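# Four arms unfold a folding crate on the floor

## Task

Unfold the crate that lies flat on the floor so that each of its four walls stands upright and each of its four corner latches is engaged.

## Robot and tools

Robots: four i2rt Big YAM arms, named arm1 to arm4, each with a six-joint arm, a two-finger gripper and a wrist camera that views the fingertips. Their feet sit roughly at the corners of the work area in the scene frame: arm1 at about (-0.344, +0.564), arm2 at (-0.347, -0.575), arm3 at (+0.320, +0.573), arm4 at (+0.356, -0.566), feet 0.33 to 0.40 m high. Each foot's own +x points the way the arm unfolds when joint1 is 0. The hand reaches roughly 1.0 m from the joint1 axis.

Frame: every pose is in the scene frame, in metres, origin on the floor, +z up. Orientation is a quaternion written w, x, y, z. The hand point lies between the finger pads, about 1 cm behind the tips; the fingers point along the hand's +z and open and close along its y. Printed hand positions can be off, more so at long reach.

Tool move: one action for any subset of arms. Each arm gets its own object under the key arm1, arm2, arm3 or arm4; arms left out get no new command. Inside an arm's object:
- joints: absolute joint targets by name, in radians except the gripper. Ranges: joint1_rad -2.879 to 2.879 (turns about the foot, positive counter-clockwise seen from above); joint2_rad 0 to 3.141 (shoulder; 0 is upper arm pointing back, near level; rising values lift it then bring it forward); joint3_rad 0 to 3.019 (elbow; 0 folded, larger opens); joint4_rad -1.692 to 1.57 (hand pitch, positive tilts fingers up); joint5_rad -1.57 to 1.57 (sideways swing, positive toward the arm's right); joint6_rad -2.094 to 2.094 (hand roll, positive clockwise viewed from behind the hand); gripper_m 0 to 0.093, the fingertip gap in metres, also absolute.
- target: one list of seven numbers [x, y, z, qw, qx, qy, qz], an absolute hand pose in the scene frame (metres and unit quaternion), in the same layout the hand result line prints. The hand travels a straight line there from its current hand_target. When target is used, joints may contain only gripper_m.
- speed: top hand speed in m/s, 0.002 to 0.5, default 0.25; turning is capped at twice that in rad/s.
- min_time_s: 0.1 to 8 s, the shortest duration for that arm's joint motions; use it with joints to slow big swings.
cameras: a list of names from arm1_cam_wrist to arm4_cam_wrist, cam_high, cam_low or all; [] for none. A move with no action returns the full state of all robots plus every image.

All arms in one action start together; their straight-line paths finish together, and paths end after 10 s even if short. Paths ignore obstacles and the other arms. Hands lag, wander and may overshoot speed, worst with an almost straight arm. Raw joint commands run each joint at full speed, so the hand may swing widely and strike hard; a stretched, fast arm can overshoot by up to about 30 degrees.

Tool wait: seconds from 0 to 10, optional cameras; just lets the simulation run and reports state.
Tool zoom_image: camera name and region [x0, y0, x1, y1] in pixels of that camera's newest image (672x504, origin top-left), at most 504 by 504; gives a sharper close-up.
Tool read_manual: only the licence texts; no motion.
Tool finished_scene: argument scene, the current scene's number; ends it for good. The crate must stay set up with no robot holding it.

Reading results: the move line lists arms that got a motion; as last shown means an arm was not commanded and its lines repeat earlier values. Joint velocities are in rad/s (gripper in m/s) and within noise means the arm is still. Torques are in N m, positive toward larger angles, with per-arm offsets and noise; numbers 3 and 4 wrap at ±28. hand_target is the pose the drive is holding. A hand is done within 1 cm and 2 degrees; off_target means resting elsewhere, possibly still pushing. time_out means a joint ran out of time; the arm keeps pushing toward the shown target. joint command not followed or pose unreachable means a safety check withheld the arm motion, though gripper commands still run. If a call is refused or a stop hits, the later move, wait and finished_scene calls in that same reply are skipped.

Gripper: free-air readings run up to 0.003 m wide. To grip firmly, command about 0.005 m below the part's width; just under the touch reading gives a light hold. Pad force is about 50 to 64 N.

Avoid: robot-to-robot pressing, including closing fingers on another arm's fingers; the check lets fingers, housings and cameras collide. Arms do not halt at contact and may push hard. Do not strike the floor or crate hard, drop parts or release moving ones. Long holds, stretched poses or pushing at unreachable targets heat motors; a MOTOR HOT line warns, and at 100 C the arm goes limp for 30 to 60 s, after which keys marked limit_stop_at_motor_heat must be resent. The robot keeps its last command while you think.

Each tool is called after "Call:" by a JSON object that holds its "fn" and its "kwargs".

## Session

Call:
{"fn": "move", "kwargs": {}}

Scene clock: 0.00 s.
Joint torques (N m): no reading
Motor temperatures (°C): arm1=[26 28 28 24 27 23 24] | arm2=[24 25 23 24 28 27 25] | arm3=[26 24 27 24 26 24 27] | arm4=[25 26 26 31 26 25 27]
Heat: arm1: hottest joint2_rad 28 °C; arm2: hottest joint5_rad 28 °C; arm3: hottest joint3_rad 27 °C; arm4: hottest joint4_rad 31 °C.
Joint velocities: within noise
arm1.joint_positions: joint1_rad=-0.585 joint2_rad=+0.620 joint3_rad=+1.408 joint4_rad=-1.557 joint5_rad=+0.189 joint6_rad=-0.039 gripper_m=+0.09396
arm1.joint_status: not commanded
arm1.hand: x=-0.4492 y=+0.3975 z=+0.9079 quat_wxyz=(-0.135, -0.774, -0.490, +0.378) (m; scene frame)
arm1.hand_target: x=-0.4485 y=+0.3991 z=+0.9182 quat_wxyz=(-0.142, -0.770, -0.486, +0.388) (m; scene frame)
arm1.hand_status: not commanded
arm2.joint_positions: joint1_rad=+0.742 joint2_rad=+0.634 joint3_rad=+1.438 joint4_rad=-1.211 joint5_rad=-0.133 joint6_rad=-0.320 gripper_m=+0.09396
arm2.joint_status: not commanded
arm2.hand: x=-0.5072 y=-0.3840 z=+0.9710 quat_wxyz=(-0.284, +0.802, -0.229, -0.472) (m; scene frame)
arm2.hand_target: x=-0.5054 y=-0.3866 z=+0.9837 quat_wxyz=(-0.292, +0.795, -0.226, -0.481) (m; scene frame)
arm2.hand_status: not commanded
arm3.joint_positions: joint1_rad=+0.368 joint2_rad=+0.623 joint3_rad=+1.401 joint4_rad=-1.238 joint5_rad=-0.070 joint6_rad=+0.635 gripper_m=+0.09396
arm3.joint_status: not commanded
arm3.hand: x=+0.3681 y=+0.3300 z=+0.9365 quat_wxyz=(-0.499, -0.717, -0.455, +0.173) (m; scene frame)
arm3.hand_target: x=+0.3677 y=+0.3328 z=+0.9459 quat_wxyz=(-0.507, -0.712, -0.452, +0.176) (m; scene frame)
arm3.hand_status: not commanded
arm4.joint_positions: joint1_rad=+0.790 joint2_rad=+0.548 joint3_rad=+1.366 joint4_rad=-1.267 joint5_rad=+0.243 joint6_rad=-0.097 gripper_m=+0.09396
arm4.joint_status: not commanded
arm4.hand: x=+0.1990 y=-0.4148 z=+0.8936 quat_wxyz=(-0.270, +0.802, -0.261, -0.465) (m; scene frame)
arm4.hand_target: x=+0.2021 y=-0.4168 z=+0.9027 quat_wxyz=(-0.273, +0.796, -0.260, -0.474) (m; scene frame)
arm4.hand_status: not commanded
pictures: arm1_cam_wrist, arm2_cam_wrist, arm3_cam_wrist, arm4_cam_wrist, cam_high, cam_low

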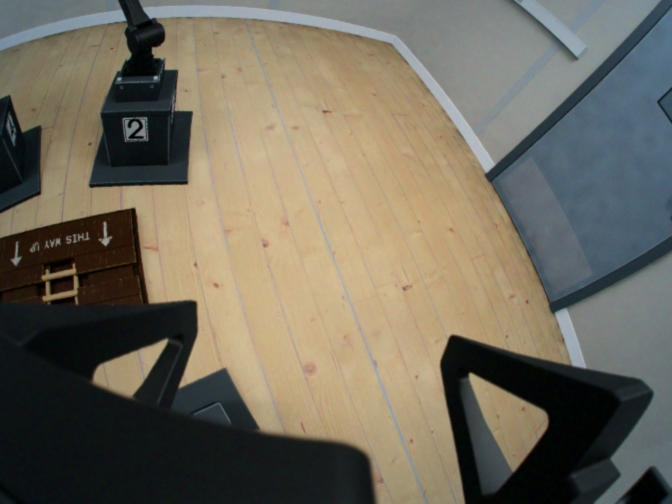

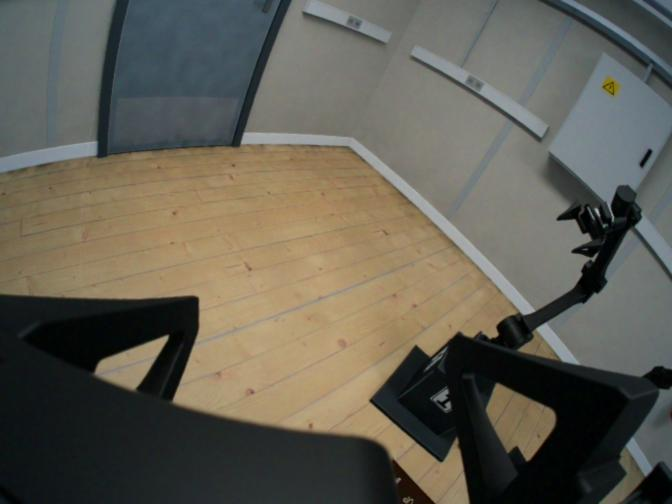

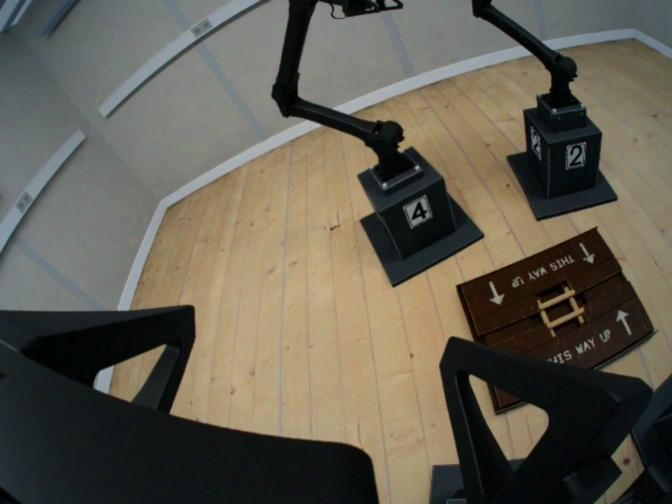

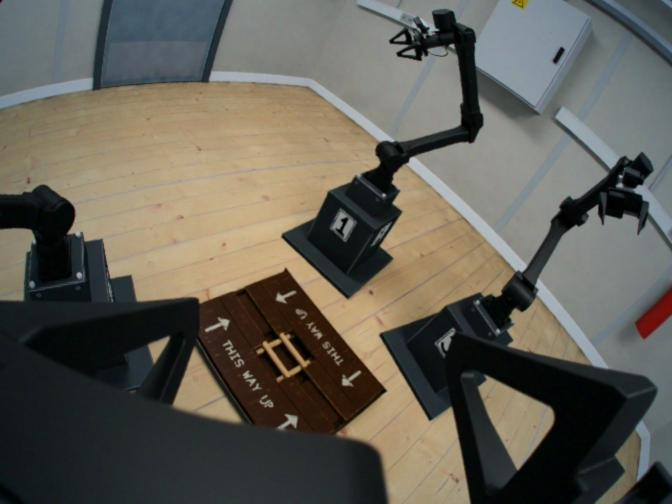

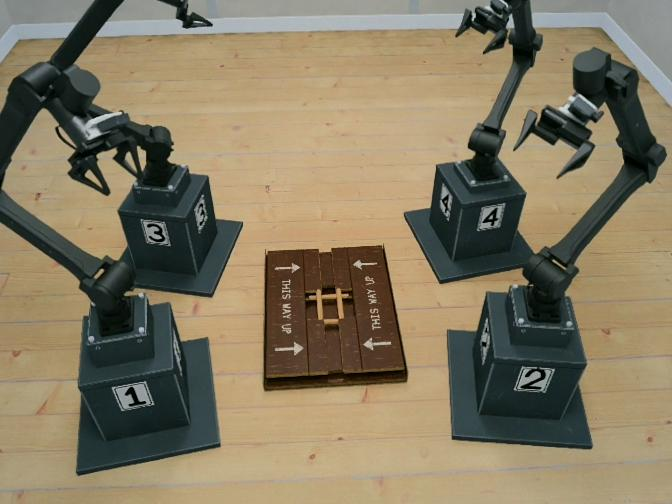

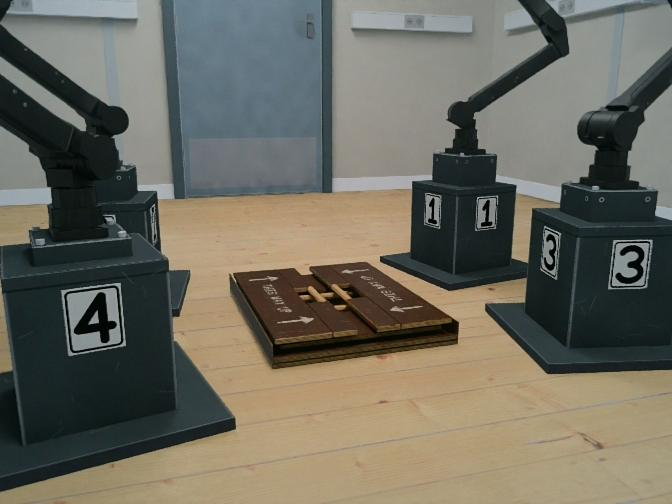

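Call:
{"fn": "zoom_image", "kwargs": {"camera": "cam_high", "region": [240, 220, 430, 410]}}

Call:
{"fn": "zoom_image", "kwargs": {"camera": "cam_low", "region": [215, 240, 475, 380]}}

Call:
{"fn": "zoom_image", "kwargs": {"camera": "arm4_cam_wrist", "region": [190, 250, 400, 440]}}

Scaled by 2.653 from the camera's image (finer frame: 960x720).

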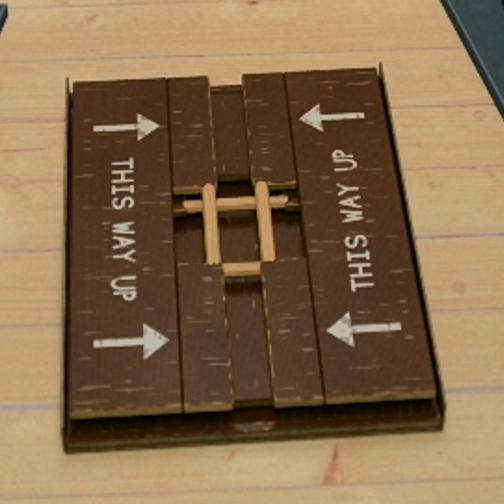

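Scaled by 1.938 from the camera's image (finer frame: 960x720).

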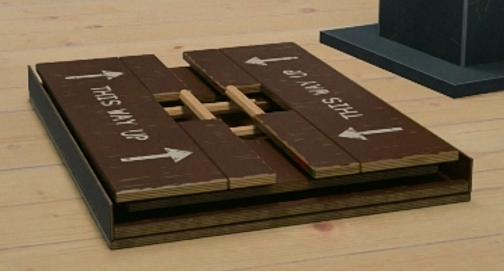

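Scaled by 2.400 from the camera's image (finer frame: 960x720).

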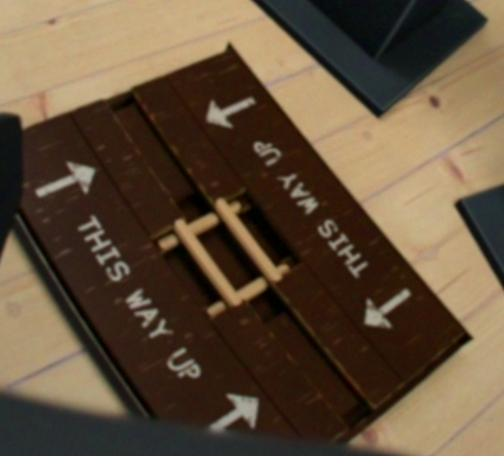

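Call:
{"fn": "move", "kwargs": {"arm4": {"target": [0.0, -0.12, 0.42, 0, 0.905, -0.425, 0], "speed": 0.4}, "cameras": ["arm4_cam_wrist", "arm3_cam_wrist", "cam_high", "cam_low"]}}

Scene clock: 26.20 s.
Joint torques (N m): arm1=[0.26 1.03 8.34 2.1 0.22 0.07] | arm2=[-0.09 1.32 7.75 1.81 -0.05 0] | arm3=[-0.5 0.32 7.71 2.37 0.11 0.01] | arm4=[1.26 -18.49 12.81 -0.64 -0.18 0.3]
Motor temperatures (°C): arm1=[26 28 29 25 26 23 24] | arm2=[24 25 24 25 28 27 25] | arm3=[26 24 29 24 26 23 27] | arm4=[25 26 29 31 26 25 27]
Heat: arm1: hottest joint3_rad 29 °C; arm2: hottest joint5_rad 28 °C; arm3: hottest joint3_rad 29 °C; arm4: hottest joint4_rad 31 °C.
move: arm4 off_target
Joint velocities: within noise
arm1, arm2, arm3: as last shown
arm4.joint_positions: joint1_rad=+0.464 joint2_rad=+1.912 joint3_rad=+1.509 joint4_rad=-1.213 joint5_rad=+0.000 joint6_rad=-0.036 gripper_m=+0.09396
arm4.joint_status: not commanded
arm4.hand: x=+0.0126 y=-0.1333 z=+0.4016 quat_wxyz=(+0.010, +0.908, -0.418, +0.020)
arm4.hand_target: x=+0.0057 y=-0.1197 z=+0.4173 quat_wxyz=(+0.003, +0.903, -0.430, +0.004)
arm4.hand_status: off_target (0.026 m and 2.7 deg from the pose sent, 0.592 m and 66.5 deg at the start)
pictures: arm3_cam_wrist, arm4_cam_wrist, cam_high, cam_low

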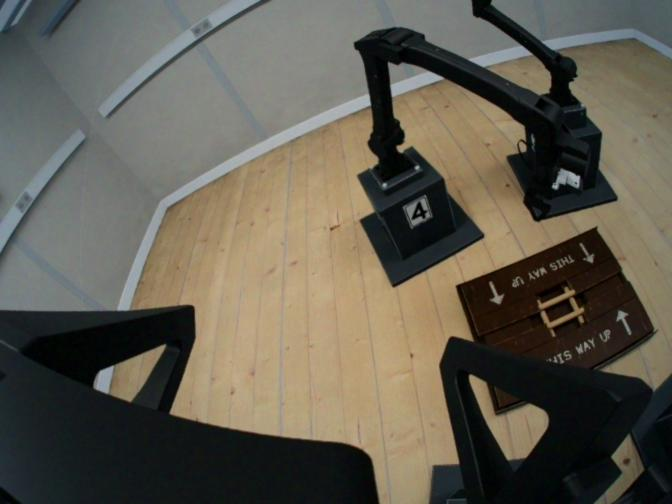

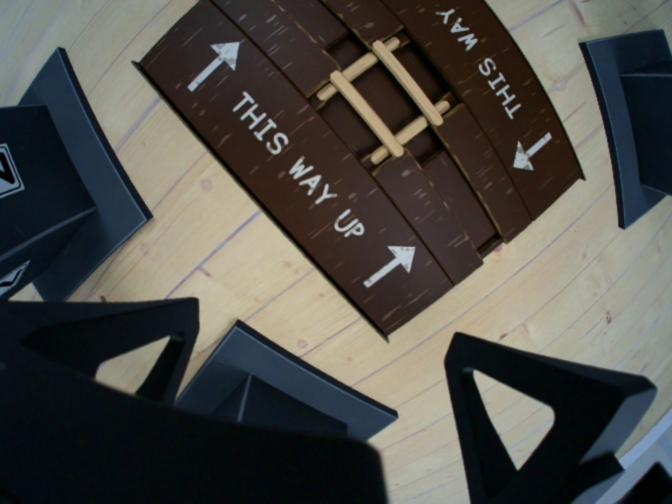

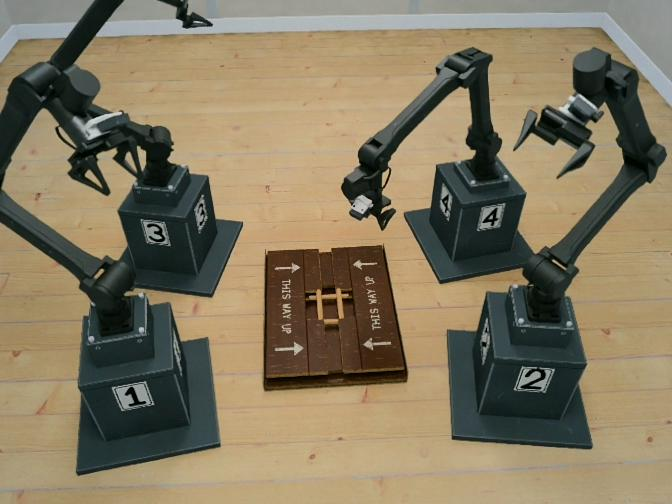

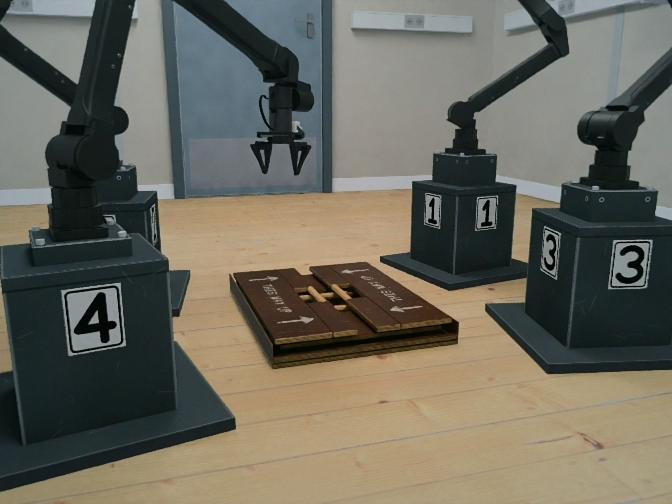

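Call:
{"fn": "zoom_image", "kwargs": {"camera": "arm4_cam_wrist", "region": [270, 0, 510, 200]}}

Call:
{"fn": "zoom_image", "kwargs": {"camera": "arm4_cam_wrist", "region": [340, 150, 600, 350]}}

Call:
{"fn": "zoom_image", "kwargs": {"camera": "cam_low", "region": [280, 270, 400, 350]}}

Scaled by 2.100 from the camera's image (finer frame: 960x720).

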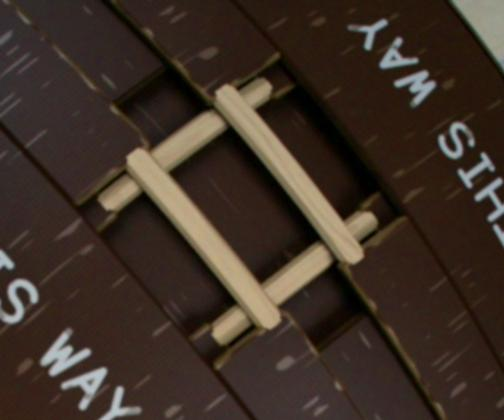

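Scaled by 1.938 from the camera's image (finer frame: 960x720).

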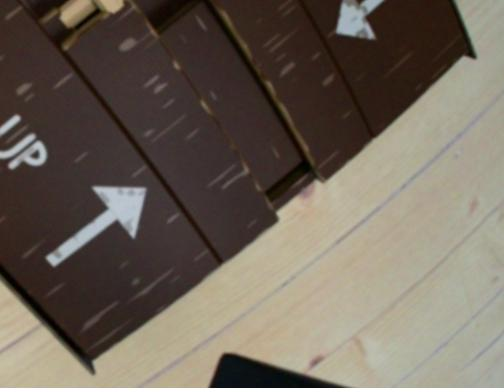

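Scaled by 4.200 from the camera's image (finer frame: 960x720).

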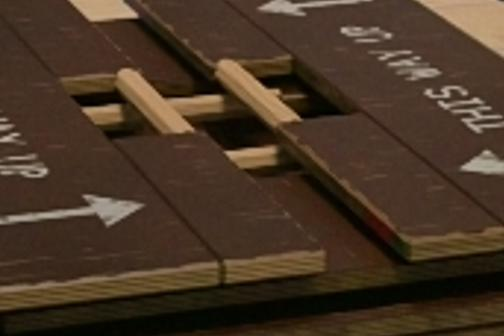

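Call:
{"fn": "move", "kwargs": {"arm4": {"target": [-0.036, -0.012, 0.165, 0, 1, 0, 0], "speed": 0.35, "joints": {"gripper_m": 0.055}}, "arm1": {"target": [-0.03, 0.22, 0.42, 0, 0.488, 0.873, 0], "speed": 0.45}, "cameras": ["arm4_cam_wrist", "arm1_cam_wrist"]}}

Scene clock: 67.80 s.
Joint torques (N m): arm1=[0.67 -17.32 9.54 0.69 0.07 -0.04] | arm2=[-0.03 1.32 7.73 1.81 -0.04 0] | arm3=[-0.73 -0.03 7.71 2.36 0.07 0.02] | arm4=[1.55 -22.07 11.18 -0.53 -0.23 -0.1]
Motor temperatures (°C): arm1=[26 28 31 24 26 23 24] | arm2=[24 25 25 25 28 26 25] | arm3=[26 24 31 25 26 23 27] | arm4=[25 29 32 31 26 25 27]
Heat: arm1: hottest joint3_rad 31 °C; arm2: hottest joint5_rad 28 °C; arm3: hottest joint3_rad 31 °C; arm4: hottest joint3_rad 32 °C.
move: arm1 off_target; arm4 off_target
Joint velocities: within noise
arm1.joint_positions: joint1_rad=+0.550 joint2_rad=+1.755 joint3_rad=+1.078 joint4_rad=-0.959 joint5_rad=-0.005 joint6_rad=+0.195 gripper_m=+0.09397
arm1.joint_status: not commanded
arm1.hand: x=-0.0491 y=+0.2383 z=+0.4038 quat_wxyz=(+0.031, -0.493, -0.869, -0.009)
arm1.hand_target: x=-0.0319 y=+0.2240 z=+0.4185 quat_wxyz=(+0.007, -0.484, -0.875, -0.002)
arm1.hand_status: off_target (0.031 m and 3.8 deg from the pose sent, 0.667 m and 72.7 deg at the start)
arm2, arm3: as last shown
arm4.joint_positions: joint1_rad=+0.413 joint2_rad=+2.480 joint3_rad=+1.836 joint4_rad=-0.934 joint5_rad=+0.002 joint6_rad=-0.927 gripper_m=+0.05507
arm4.joint_status: all done
arm4.hand: x=-0.0309 y=-0.0241 z=+0.1670 quat_wxyz=(+0.002, +1.000, -0.011, +0.003)
arm4.hand_target: x=-0.0340 y=-0.0138 z=+0.1647 quat_wxyz=(-0.001, +1.000, -0.005, -0.001)
arm4.hand_status: off_target (0.013 m and 1.4 deg from the pose sent, 0.270 m and 49.5 deg at the start)
pictures: arm1_cam_wrist, arm4_cam_wrist

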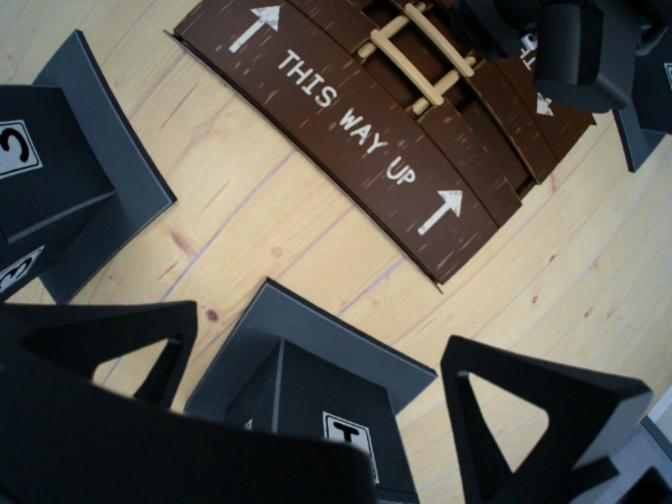

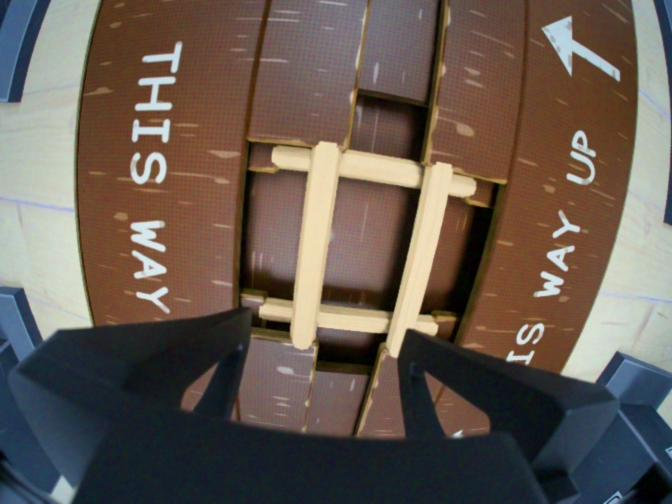

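Call:
{"fn": "move", "kwargs": {"arm4": {"target": [-0.034, -0.019, 0.053, 0, 1, 0, 0], "speed": 0.15}}}

Call:
{"fn": "move", "kwargs": {"arm4": {"joints": {"gripper_m": 0.012}}, "cameras": ["arm4_cam_wrist", "arm1_cam_wrist"]}}

Scene clock: 78.20 s.
Joint torques (N m): arm1=[0.85 -16.91 9.5 0.64 0.08 -0.05] | arm2=[-0.15 1.32 7.75 1.81 -0.04 0] | arm3=[-0.5 0.32 7.72 2.39 0.13 0.02] | arm4=[1.67 -22.42 10.24 0.16 -0.19 -0.11]
Motor temperatures (°C): arm1=[26 28 32 24 26 23 24] | arm2=[24 25 25 25 28 26 25] | arm3=[26 24 32 25 26 23 27] | arm4=[25 29 32 31 26 25 27]
Heat: arm1: hottest joint3_rad 32 °C; arm2: hottest joint5_rad 28 °C; arm3: hottest joint3_rad 32 °C; arm4: hottest joint3_rad 32 °C.
move: arm4 off_target
Joint velocities: within noise
arm1, arm2, arm3: as last shown
arm4.joint_positions: joint1_rad=+0.413 joint2_rad=+2.680 joint3_rad=+1.906 joint4_rad=-0.819 joint5_rad=+0.002 joint6_rad=-0.932 gripper_m=+0.05507
arm4.joint_status: not commanded
arm4.hand: x=-0.0266 y=-0.0300 z=+0.0577 quat_wxyz=(+0.009, +1.000, -0.009, +0.007)
arm4.hand_target: x=-0.0330 y=-0.0203 z=+0.0535 quat_wxyz=(+0.000, +1.000, +0.000, +0.000)
arm4.hand_status: off_target (0.014 m and 1.7 deg from the pose sent, 0.114 m and 1.4 deg at the start)
pictures: none

Scene clock: 78.80 s.
Joint torques (N m): arm1=[-0.03 -16.85 9.42 0.57 0.07 -0.05] | arm2=[-0.09 1.26 7.76 1.8 -0.04 0] | arm3=[-0.67 0.21 7.82 2.44 0.15 0.02] | arm4=[1.73 -22.65 10.11 0.31 -0.12 -0.06]
Motor temperatures (°C): arm1=[26 28 32 24 26 23 24] | arm2=[24 25 25 25 28 26 25] | arm3=[26 24 32 25 26 23 27] | arm4=[25 29 32 31 26 25 27]
Heat: arm1: hottest joint3_rad 32 °C; arm2: hottest joint5_rad 28 °C; arm3: hottest joint3_rad 32 °C; arm4: hottest joint3_rad 32 °C.
move: arm4 off_target
Joint velocities: within noise
arm1, arm2, arm3: as last shown
arm4.joint_positions: joint1_rad=+0.413 joint2_rad=+2.680 joint3_rad=+1.906 joint4_rad=-0.824 joint5_rad=-0.007 joint6_rad=-0.946 gripper_m=+0.01670
arm4.joint_status: gripper_m off_target (ended at +0.01673, target +0.01200)
arm4.hand: x=-0.0273 y=-0.0319 z=+0.0577 quat_wxyz=(+0.013, +1.000, -0.002, +0.005)
arm4.hand_target: x=-0.0339 y=-0.0212 z=+0.0535 quat_wxyz=(+0.002, +1.000, +0.005, -0.003)
arm4.hand_status: not commanded
pictures: arm1_cam_wrist, arm4_cam_wrist

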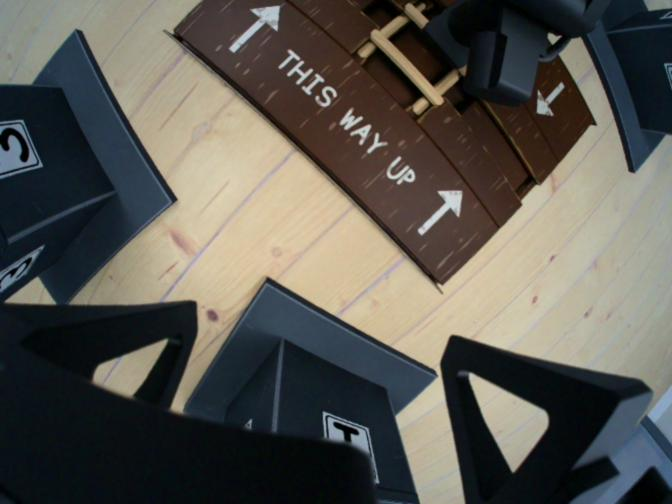

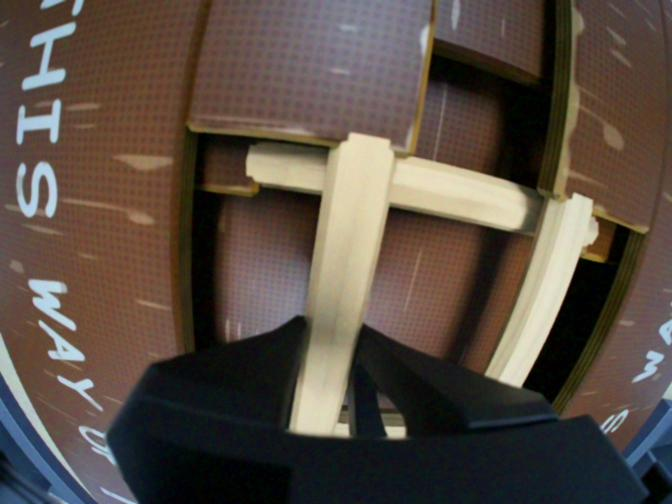

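Call:
{"fn": "move", "kwargs": {"arm4": {"target": [-0.034, -0.036, 0.128, -0.1045, 0.9945, 0, 0], "speed": 0.15}}}

Call:
{"fn": "move", "kwargs": {"arm4": {"target": [-0.034, -0.083, 0.190, -0.2164, 0.9763, 0, 0], "speed": 0.15}, "cameras": ["arm4_cam_wrist", "arm1_cam_wrist", "cam_low"]}}

Scene clock: 89.53 s.
Joint torques (N m): arm1=[0.62 -17.14 9.46 0.55 0.05 -0.06] | arm2=[-0.09 1.26 7.73 1.8 -0.04 0] | arm3=[-0.56 -0.09 7.8 2.44 0.1 -0.02] | arm4=[2.43 -26.17 6.13 -0.23 -0.09 0.22]
Motor temperatures (°C): arm1=[26 29 33 24 26 23 24] | arm2=[24 25 26 25 28 26 25] | arm3=[26 24 32 25 26 23 27] | arm4=[25 29 32 31 26 25 27]
Heat: arm1: hottest joint3_rad 33 °C; arm2: hottest joint5_rad 28 °C; arm3: hottest joint3_rad 32 °C; arm4: hottest joint3_rad 32 °C.
move: arm4 off_target
Joint velocities: within noise
arm1, arm2, arm3: as last shown
arm4.joint_positions: joint1_rad=+0.455 joint2_rad=+2.499 joint3_rad=+1.644 joint4_rad=-0.563 joint5_rad=+0.135 joint6_rad=-0.915 gripper_m=+0.01670
arm4.joint_status: not commanded
arm4.hand: x=-0.0272 y=-0.0360 z=+0.1055 quat_wxyz=(-0.101, +0.995, -0.002, +0.007)
arm4.hand_target: x=-0.0355 y=-0.0340 z=+0.1268 quat_wxyz=(-0.109, +0.994, -0.004, -0.001)
arm4.hand_status: off_target (0.024 m and 0.9 deg from the pose sent, 0.071 m and 13.5 deg at the start)
pictures: none

Scene clock: 90.90 s.
Joint torques (N m): arm1=[0.44 -16.56 9.52 0.49 0.06 -0.05] | arm2=[-0.09 1.26 7.75 1.81 -0.04 0] | arm3=[-0.5 -0.03 7.73 2.29 0.12 0.02] | arm4=[2.9 -22.42 5.38 0.14 -0.03 0.27]
Motor temperatures (°C): arm1=[26 29 33 24 26 23 24] | arm2=[24 25 26 25 28 26 25] | arm3=[26 24 32 25 26 23 27] | arm4=[25 29 32 31 26 25 27]
Heat: arm1: hottest joint3_rad 33 °C; arm2: hottest joint5_rad 28 °C; arm3: hottest joint3_rad 32 °C; arm4: hottest joint3_rad 32 °C.
move: arm4 off_target
Joint velocities: within noise
arm1, arm2, arm3: as last shown
arm4.joint_positions: joint1_rad=+0.536 joint2_rad=+2.262 joint3_rad=+1.339 joint4_rad=-0.328 joint5_rad=+0.302 joint6_rad=-0.874 gripper_m=+0.01644
arm4.joint_status: not commanded
arm4.hand: x=-0.0262 y=-0.0734 z=+0.1810 quat_wxyz=(-0.216, +0.976, -0.001, +0.008)
arm4.hand_target: x=-0.0315 y=-0.0820 z=+0.1899 quat_wxyz=(-0.216, +0.976, +0.000, +0.004)
arm4.hand_status: off_target (0.015 m and 0.9 deg from the pose sent, 0.097 m and 13.4 deg at the start)
pictures: arm1_cam_wrist, arm4_cam_wrist, cam_low

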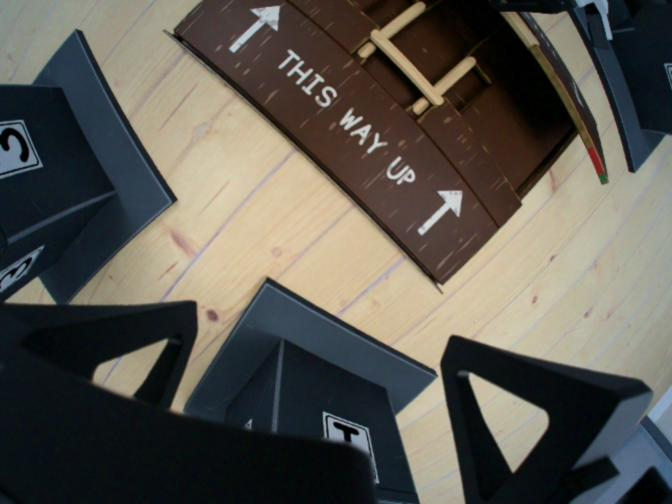

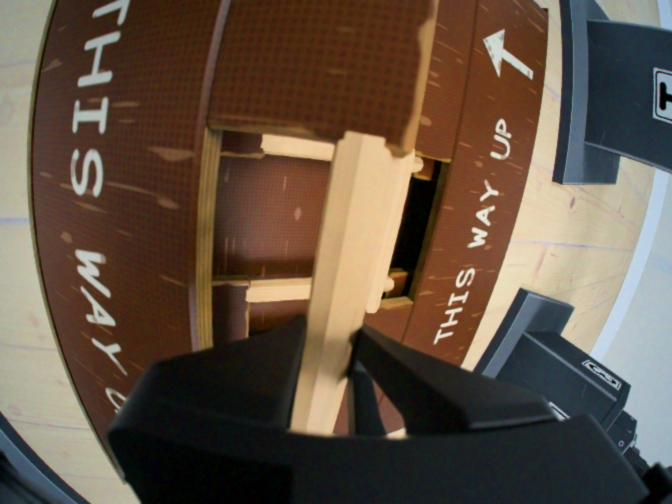

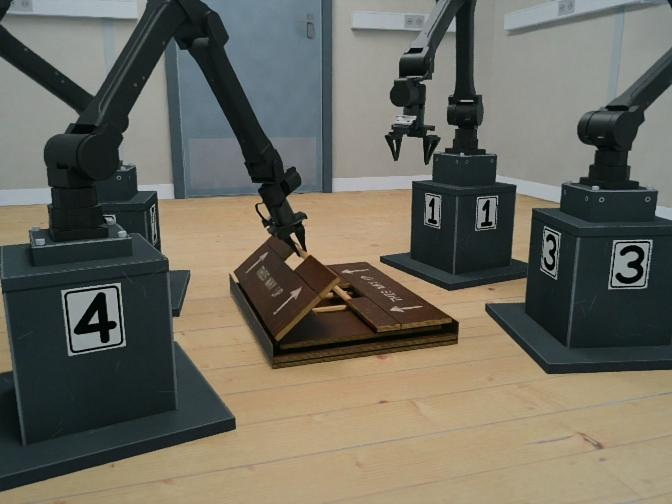

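Call:
{"fn": "move", "kwargs": {"arm4": {"target": [-0.034, -0.143, 0.224, -0.3007, 0.9537, 0, 0], "speed": 0.15}}}

Call:
{"fn": "move", "kwargs": {"arm4": {"target": [-0.034, -0.198, 0.236, -0.3746, 0.9272, 0, 0], "speed": 0.12}, "cameras": ["arm4_cam_wrist", "arm1_cam_wrist", "cam_low", "cam_high"]}}

Scene clock: 93.07 s.
Joint torques (N m): arm1=[0.44 -16.85 9.46 0.58 0.05 -0.04] | arm2=[-0.09 1.26 7.73 1.81 -0.04 0] | arm3=[-0.73 -0.03 7.73 2.3 0.15 -0.01] | arm4=[4.07 -19.55 4.63 0.35 -0.3 0.33]
Motor temperatures (°C): arm1=[26 29 33 24 26 23 24] | arm2=[24 25 26 25 28 26 25] | arm3=[26 24 32 25 26 23 27] | arm4=[25 29 32 31 26 25 27]
Heat: arm1: hottest joint3_rad 33 °C; arm2: hottest joint5_rad 28 °C; arm3: hottest joint3_rad 32 °C; arm4: hottest joint3_rad 32 °C.
move: arm4 off_target
Joint velocities: within noise
arm1, arm2, arm3: as last shown
arm4.joint_positions: joint1_rad=+0.640 joint2_rad=+2.119 joint3_rad=+1.116 joint4_rad=-0.133 joint5_rad=+0.471 joint6_rad=-0.818 gripper_m=+0.01620
arm4.joint_status: not commanded
arm4.hand: x=-0.0258 y=-0.1235 z=+0.2230 quat_wxyz=(-0.310, +0.951, -0.005, +0.008)
arm4.hand_target: x=-0.0342 y=-0.1415 z=+0.2248 quat_wxyz=(-0.302, +0.953, +0.004, +0.001)
arm4.hand_status: off_target (0.021 m and 1.5 deg from the pose sent, 0.082 m and 10.1 deg at the start)
pictures: none

Scene clock: 94.27 s.
Joint torques (N m): arm1=[0.79 -17.2 9.59 0.51 0.11 -0.06] | arm2=[-0.09 1.26 7.76 1.8 -0.04 0] | arm3=[-0.85 -0.03 7.64 2.36 0.11 0.02] | arm4=[4.78 -16.97 3.9 0.5 -0.58 0.47]
Motor temperatures (°C): arm1=[26 29 33 24 26 23 24] | arm2=[24 25 26 25 28 26 25] | arm3=[26 24 32 25 26 23 27] | arm4=[25 29 31 31 26 25 27]
Heat: arm1: hottest joint3_rad 33 °C; arm2: hottest joint5_rad 28 °C; arm3: hottest joint3_rad 32 °C; arm4: hottest joint3_rad 31 °C.
move: arm4 off_target
Joint velocities: within noise
arm1: as last shown
arm2.joint_positions: joint1_rad=+0.742 joint2_rad=+0.634 joint3_rad=+1.438 joint4_rad=-1.211 joint5_rad=-0.133 joint6_rad=-0.320 gripper_m=+0.09396
arm2.joint_status: not commanded
arm2.hand: x=-0.5072 y=-0.3840 z=+0.9710 quat_wxyz=(-0.284, +0.802, -0.229, -0.472)
arm2.hand_target: x=-0.5054 y=-0.3866 z=+0.9837 quat_wxyz=(-0.292, +0.795, -0.226, -0.481)
arm2.hand_status: not commanded
arm3.joint_positions: joint1_rad=+0.368 joint2_rad=+0.623 joint3_rad=+1.401 joint4_rad=-1.238 joint5_rad=-0.070 joint6_rad=+0.635 gripper_m=+0.09396
arm3.joint_status: not commanded
arm3.hand: x=+0.3681 y=+0.3300 z=+0.9365 quat_wxyz=(-0.499, -0.717, -0.455, +0.173)
arm3.hand_target: x=+0.3677 y=+0.3328 z=+0.9459 quat_wxyz=(-0.507, -0.712, -0.452, +0.176)
arm3.hand_status: not commanded
arm4.joint_positions: joint1_rad=+0.757 joint2_rad=+2.059 joint3_rad=+0.964 joint4_rad=+0.025 joint5_rad=+0.652 joint6_rad=-0.754 gripper_m=+0.01620
arm4.joint_status: not commanded
arm4.hand: x=-0.0244 y=-0.1734 z=+0.2417 quat_wxyz=(-0.389, +0.921, -0.012, +0.013)
arm4.hand_target: x=-0.0331 y=-0.1965 z=+0.2362 quat_wxyz=(-0.376, +0.927, +0.000, +0.001)
arm4.hand_status: off_target (0.027 m and 2.7 deg from the pose sent, 0.076 m and 8.0 deg at the start)
pictures: arm1_cam_wrist, arm4_cam_wrist, cam_high, cam_low

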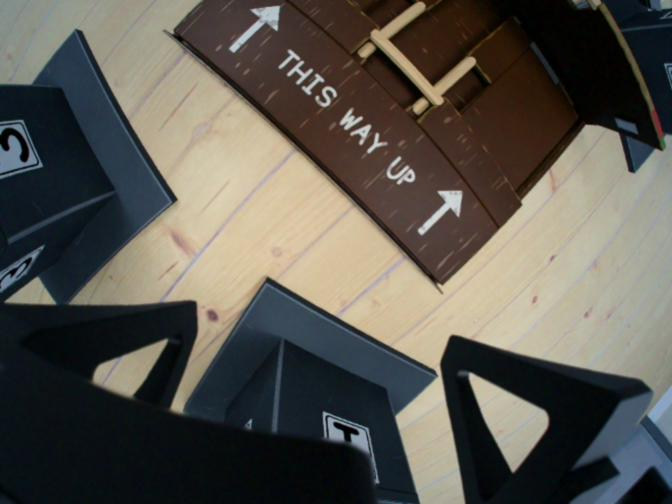

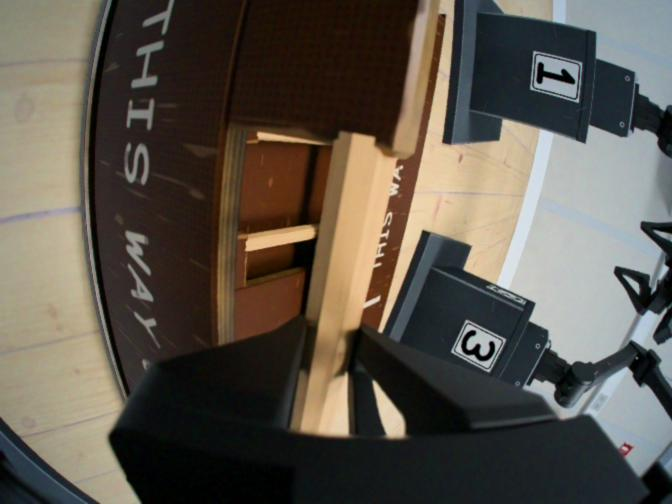

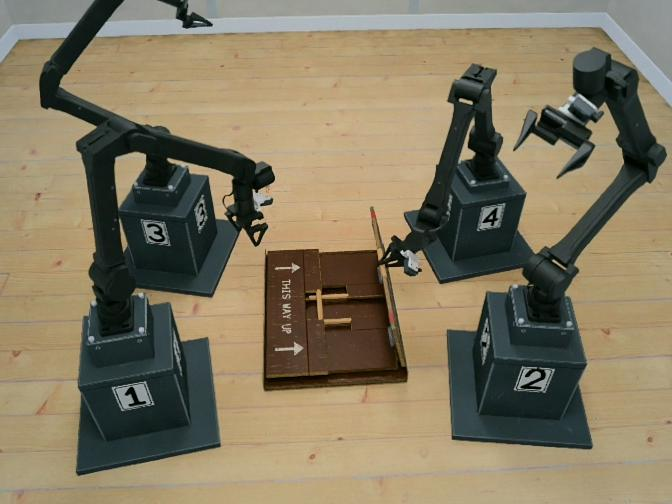

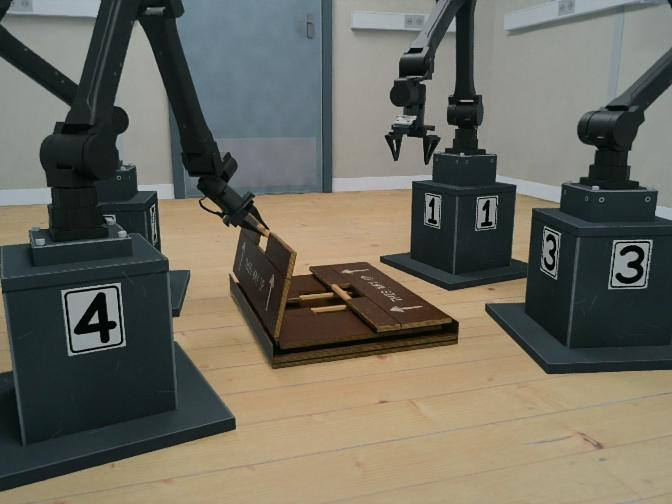

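Call:
{"fn": "move", "kwargs": {"arm4": {"target": [-0.034, -0.228, 0.238, -0.3827, 0.9239, 0, 0], "speed": 0.1}, "arm1": {"target": [-0.020, 0.028, 0.162, 0, 0, 1, 0], "speed": 0.35, "joints": {"gripper_m": 0.055}}, "cameras": ["arm4_cam_wrist", "arm1_cam_wrist", "cam_low", "cam_high"]}}

Scene clock: 101.97 s.
Joint torques (N m): arm1=[-0.73 -24.29 8.09 0.1 0.04 -0.03] | arm2=[-0.09 1.26 7.75 1.83 -0.04 0] | arm3=[-0.85 -0.44 7.68 2.41 0.1 0.02] | arm4=[5.25 -16.03 3.79 0.16 -0.82 0.52]
Motor temperatures (°C): arm1=[26 29 34 24 26 23 24] | arm2=[24 25 26 25 27 26 25] | arm3=[26 24 32 24 26 23 27] | arm4=[25 29 31 31 26 25 28]
Heat: arm1: hottest joint3_rad 34 °C; arm2: hottest joint5_rad 27 °C; arm3: hottest joint3_rad 32 °C; arm4: hottest joint3_rad 31 °C.
move: arm1 off_target; arm4 off_target
Joint velocities: within noise
arm1.joint_positions: joint1_rad=+0.369 joint2_rad=+2.519 joint3_rad=+1.646 joint4_rad=-0.719 joint5_rad=-0.001 joint6_rad=-1.001 gripper_m=+0.05506
arm1.joint_status: all done
arm1.hand: x=-0.0257 y=+0.0446 z=+0.1566 quat_wxyz=(+0.008, -0.008, -1.000, -0.007)
arm1.hand_target: x=-0.0213 y=+0.0296 z=+0.1606 quat_wxyz=(+0.002, -0.004, -1.000, +0.002)
arm1.hand_status: off_target (0.018 m and 1.5 deg from the pose sent, 0.322 m and 59.2 deg at the start)
arm2, arm3: as last shown
arm4.joint_positions: joint1_rad=+0.812 joint2_rad=+2.033 joint3_rad=+0.917 joint4_rad=+0.031 joint5_rad=+0.700 joint6_rad=-0.700 gripper_m=+0.01620
arm4.joint_status: not commanded
arm4.hand: x=-0.0246 y=-0.2002 z=+0.2472 quat_wxyz=(-0.402, +0.916, -0.014, +0.012)
arm4.hand_target: x=-0.0335 y=-0.2267 z=+0.2389 quat_wxyz=(-0.384, +0.923, +0.001, +0.000)
arm4.hand_status: off_target (0.031 m and 3.2 deg from the pose sent, 0.056 m and 2.1 deg at the start)
pictures: arm1_cam_wrist, arm4_cam_wrist, cam_high, cam_low

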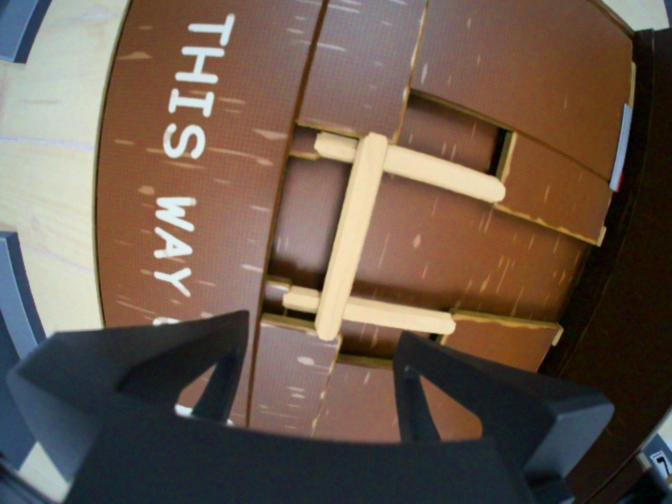

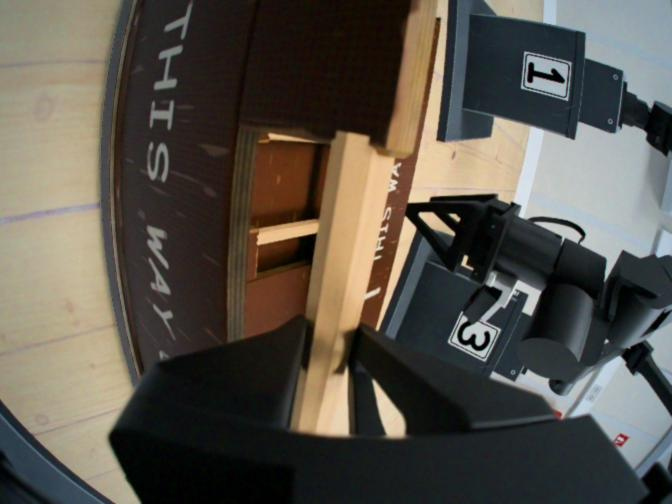

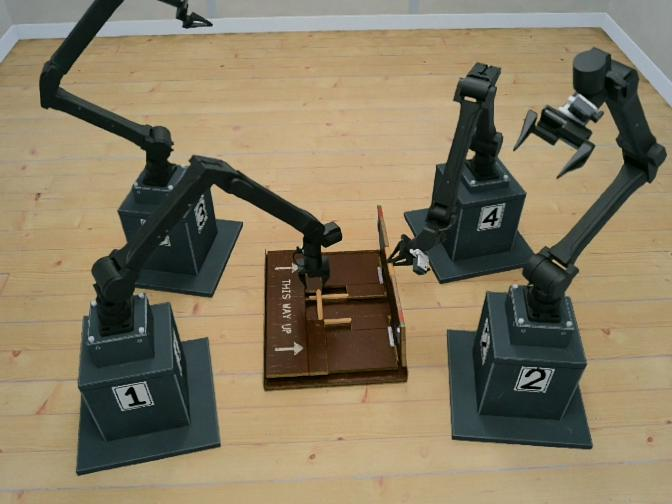

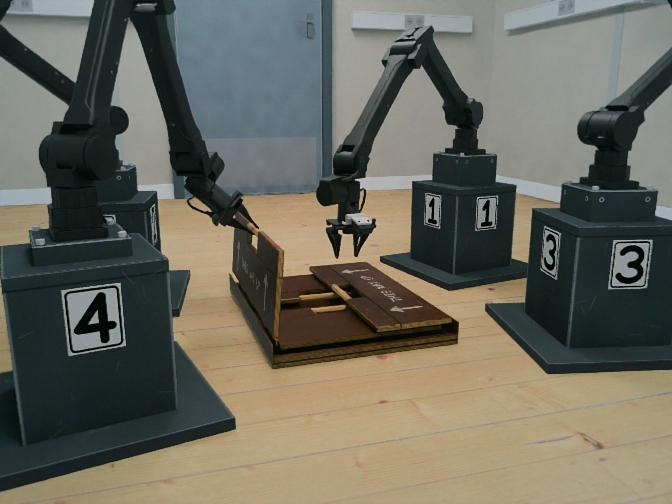

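Call:
{"fn": "zoom_image", "kwargs": {"camera": "cam_high", "region": [340, 190, 430, 390]}}

Call:
{"fn": "zoom_image", "kwargs": {"camera": "cam_low", "region": [215, 200, 475, 380]}}

Call:
{"fn": "zoom_image", "kwargs": {"camera": "arm1_cam_wrist", "region": [420, 0, 672, 400]}}

Scaled by 2.520 from the camera's image (finer frame: 960x720).

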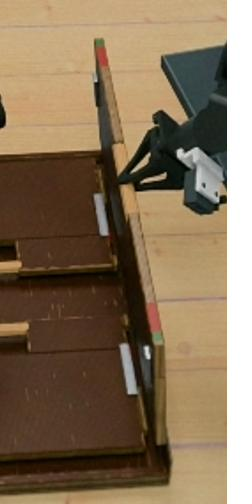

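Scaled by 1.938 from the camera's image (finer frame: 960x720).

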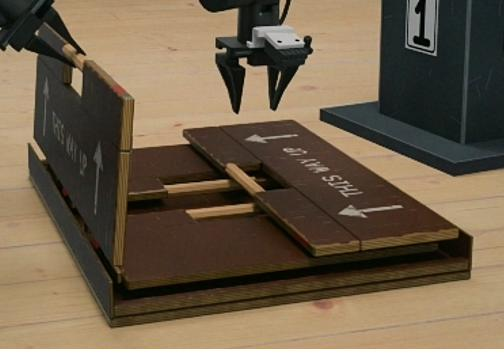

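Scaled by 1.260 from the camera's image (finer frame: 960x720).

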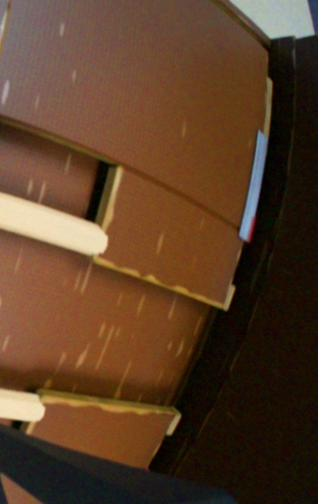

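Call:
{"fn": "move", "kwargs": {"arm4": {"target": [-0.034, -0.245, 0.238, -0.3827, 0.9239, 0, 0], "speed": 0.1}, "arm1": {"target": [-0.008, 0.0145, 0.062, 0, 0, 1, 0], "speed": 0.15}}}

Call:
{"fn": "move", "kwargs": {"arm1": {"joints": {"gripper_m": 0.012}}, "cameras": ["arm1_cam_wrist", "cam_high", "cam_low"]}}

Scene clock: 119.43 s.
Joint torques (N m): arm1=[-0.15 -25.7 7.77 0.57 0.02 -0.06] | arm2=[-0.09 1.26 7.73 1.8 -0.04 0] | arm3=[-0.38 -0.15 7.75 2.36 0.11 0.06] | arm4=[5.3 -15.38 4 -0.17 -0.97 0.54]
Motor temperatures (°C): arm1=[26 31 34 24 26 23 24] | arm2=[24 25 26 25 27 26 25] | arm3=[26 24 32 24 26 23 27] | arm4=[25 30 30 30 27 25 28]
Heat: arm1: hottest joint3_rad 34 °C; arm2: hottest joint5_rad 27 °C; arm3: hottest joint3_rad 32 °C; arm4: hottest joint2_rad 30 °C.
move: arm1 off_target; arm4 off_target
Joint velocities: within noise
arm1.joint_positions: joint1_rad=+0.370 joint2_rad=+2.766 joint3_rad=+1.856 joint4_rad=-0.695 joint5_rad=-0.005 joint6_rad=-1.009 gripper_m=+0.05506
arm1.joint_status: not commanded
arm1.hand: x=-0.0164 y=+0.0314 z=+0.0579 quat_wxyz=(+0.010, -0.004, -1.000, -0.013)
arm1.hand_target: x=-0.0077 y=+0.0161 z=+0.0626 quat_wxyz=(+0.000, +0.003, -1.000, +0.000)
arm1.hand_status: off_target (0.019 m and 1.9 deg from the pose sent, 0.101 m and 1.5 deg at the start)
arm2, arm3: as last shown
arm4.joint_positions: joint1_rad=+0.844 joint2_rad=+2.019 joint3_rad=+0.892 joint4_rad=+0.021 joint5_rad=+0.718 joint6_rad=-0.662 gripper_m=+0.01623
arm4.joint_status: not commanded
arm4.hand: x=-0.0241 y=-0.2168 z=+0.2485 quat_wxyz=(-0.404, +0.914, -0.016, +0.011)
arm4.hand_target: x=-0.0325 y=-0.2438 z=+0.2384 quat_wxyz=(-0.383, +0.924, +0.000, +0.001)
arm4.hand_status: off_target (0.032 m and 3.5 deg from the pose sent, 0.047 m and 3.2 deg at the start)
pictures: none

Scene clock: 120.03 s.
Joint torques (N m): arm1=[-0.62 -26.17 7.61 0.54 0.03 -0.05] | arm2=[-0.03 1.26 7.75 1.81 -0.04 0] | arm3=[-0.97 0.15 7.76 2.41 0.13 0.01] | arm4=[5.36 -15.38 3.99 -0.17 -0.96 0.54]
Motor temperatures (°C): arm1=[26 31 34 24 26 23 24] | arm2=[24 25 26 25 27 26 25] | arm3=[26 24 32 24 26 23 27] | arm4=[25 30 30 30 27 25 28]
Heat: arm1: hottest joint3_rad 34 °C; arm2: hottest joint5_rad 27 °C; arm3: hottest joint3_rad 32 °C; arm4: hottest joint2_rad 30 °C.
move: arm1 off_target
Joint velocities: within noise
arm1.joint_positions: joint1_rad=+0.367 joint2_rad=+2.766 joint3_rad=+1.858 joint4_rad=-0.692 joint5_rad=-0.010 joint6_rad=-1.003 gripper_m=+0.01593
arm1.joint_status: gripper_m off_target (ended at +0.01596, target +0.01200)
arm1.hand: x=-0.0165 y=+0.0295 z=+0.0582 quat_wxyz=(+0.006, -0.008, -1.000, -0.012)
arm1.hand_target: x=-0.0084 y=+0.0146 z=+0.0627 quat_wxyz=(-0.002, -0.002, -1.000, +0.001)
arm1.hand_status: not commanded
arm2, arm3, arm4: as last shown

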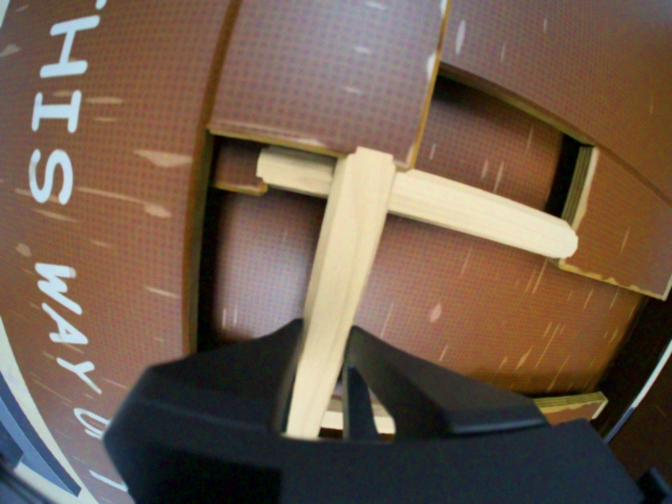

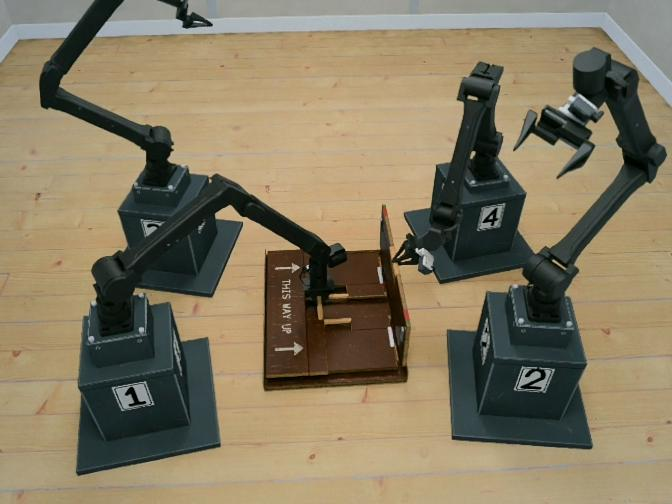

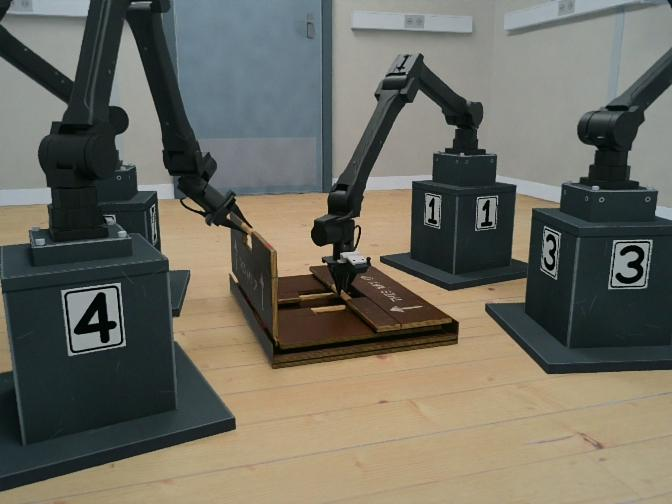

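Call:
{"fn": "zoom_image", "kwargs": {"camera": "cam_low", "region": [215, 200, 475, 380]}}

Call:
{"fn": "zoom_image", "kwargs": {"camera": "cam_high", "region": [340, 190, 430, 390]}}

Scaled by 1.938 from the camera's image (finer frame: 960x720).

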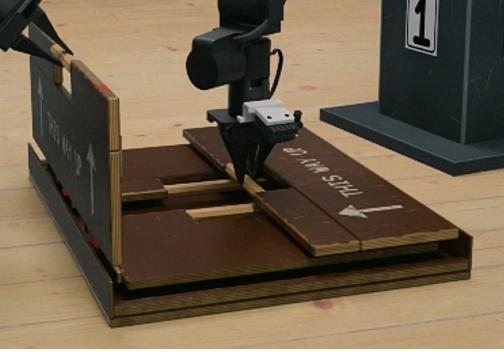

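Scaled by 2.520 from the camera's image (finer frame: 960x720).

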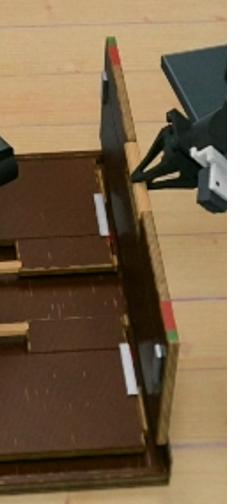

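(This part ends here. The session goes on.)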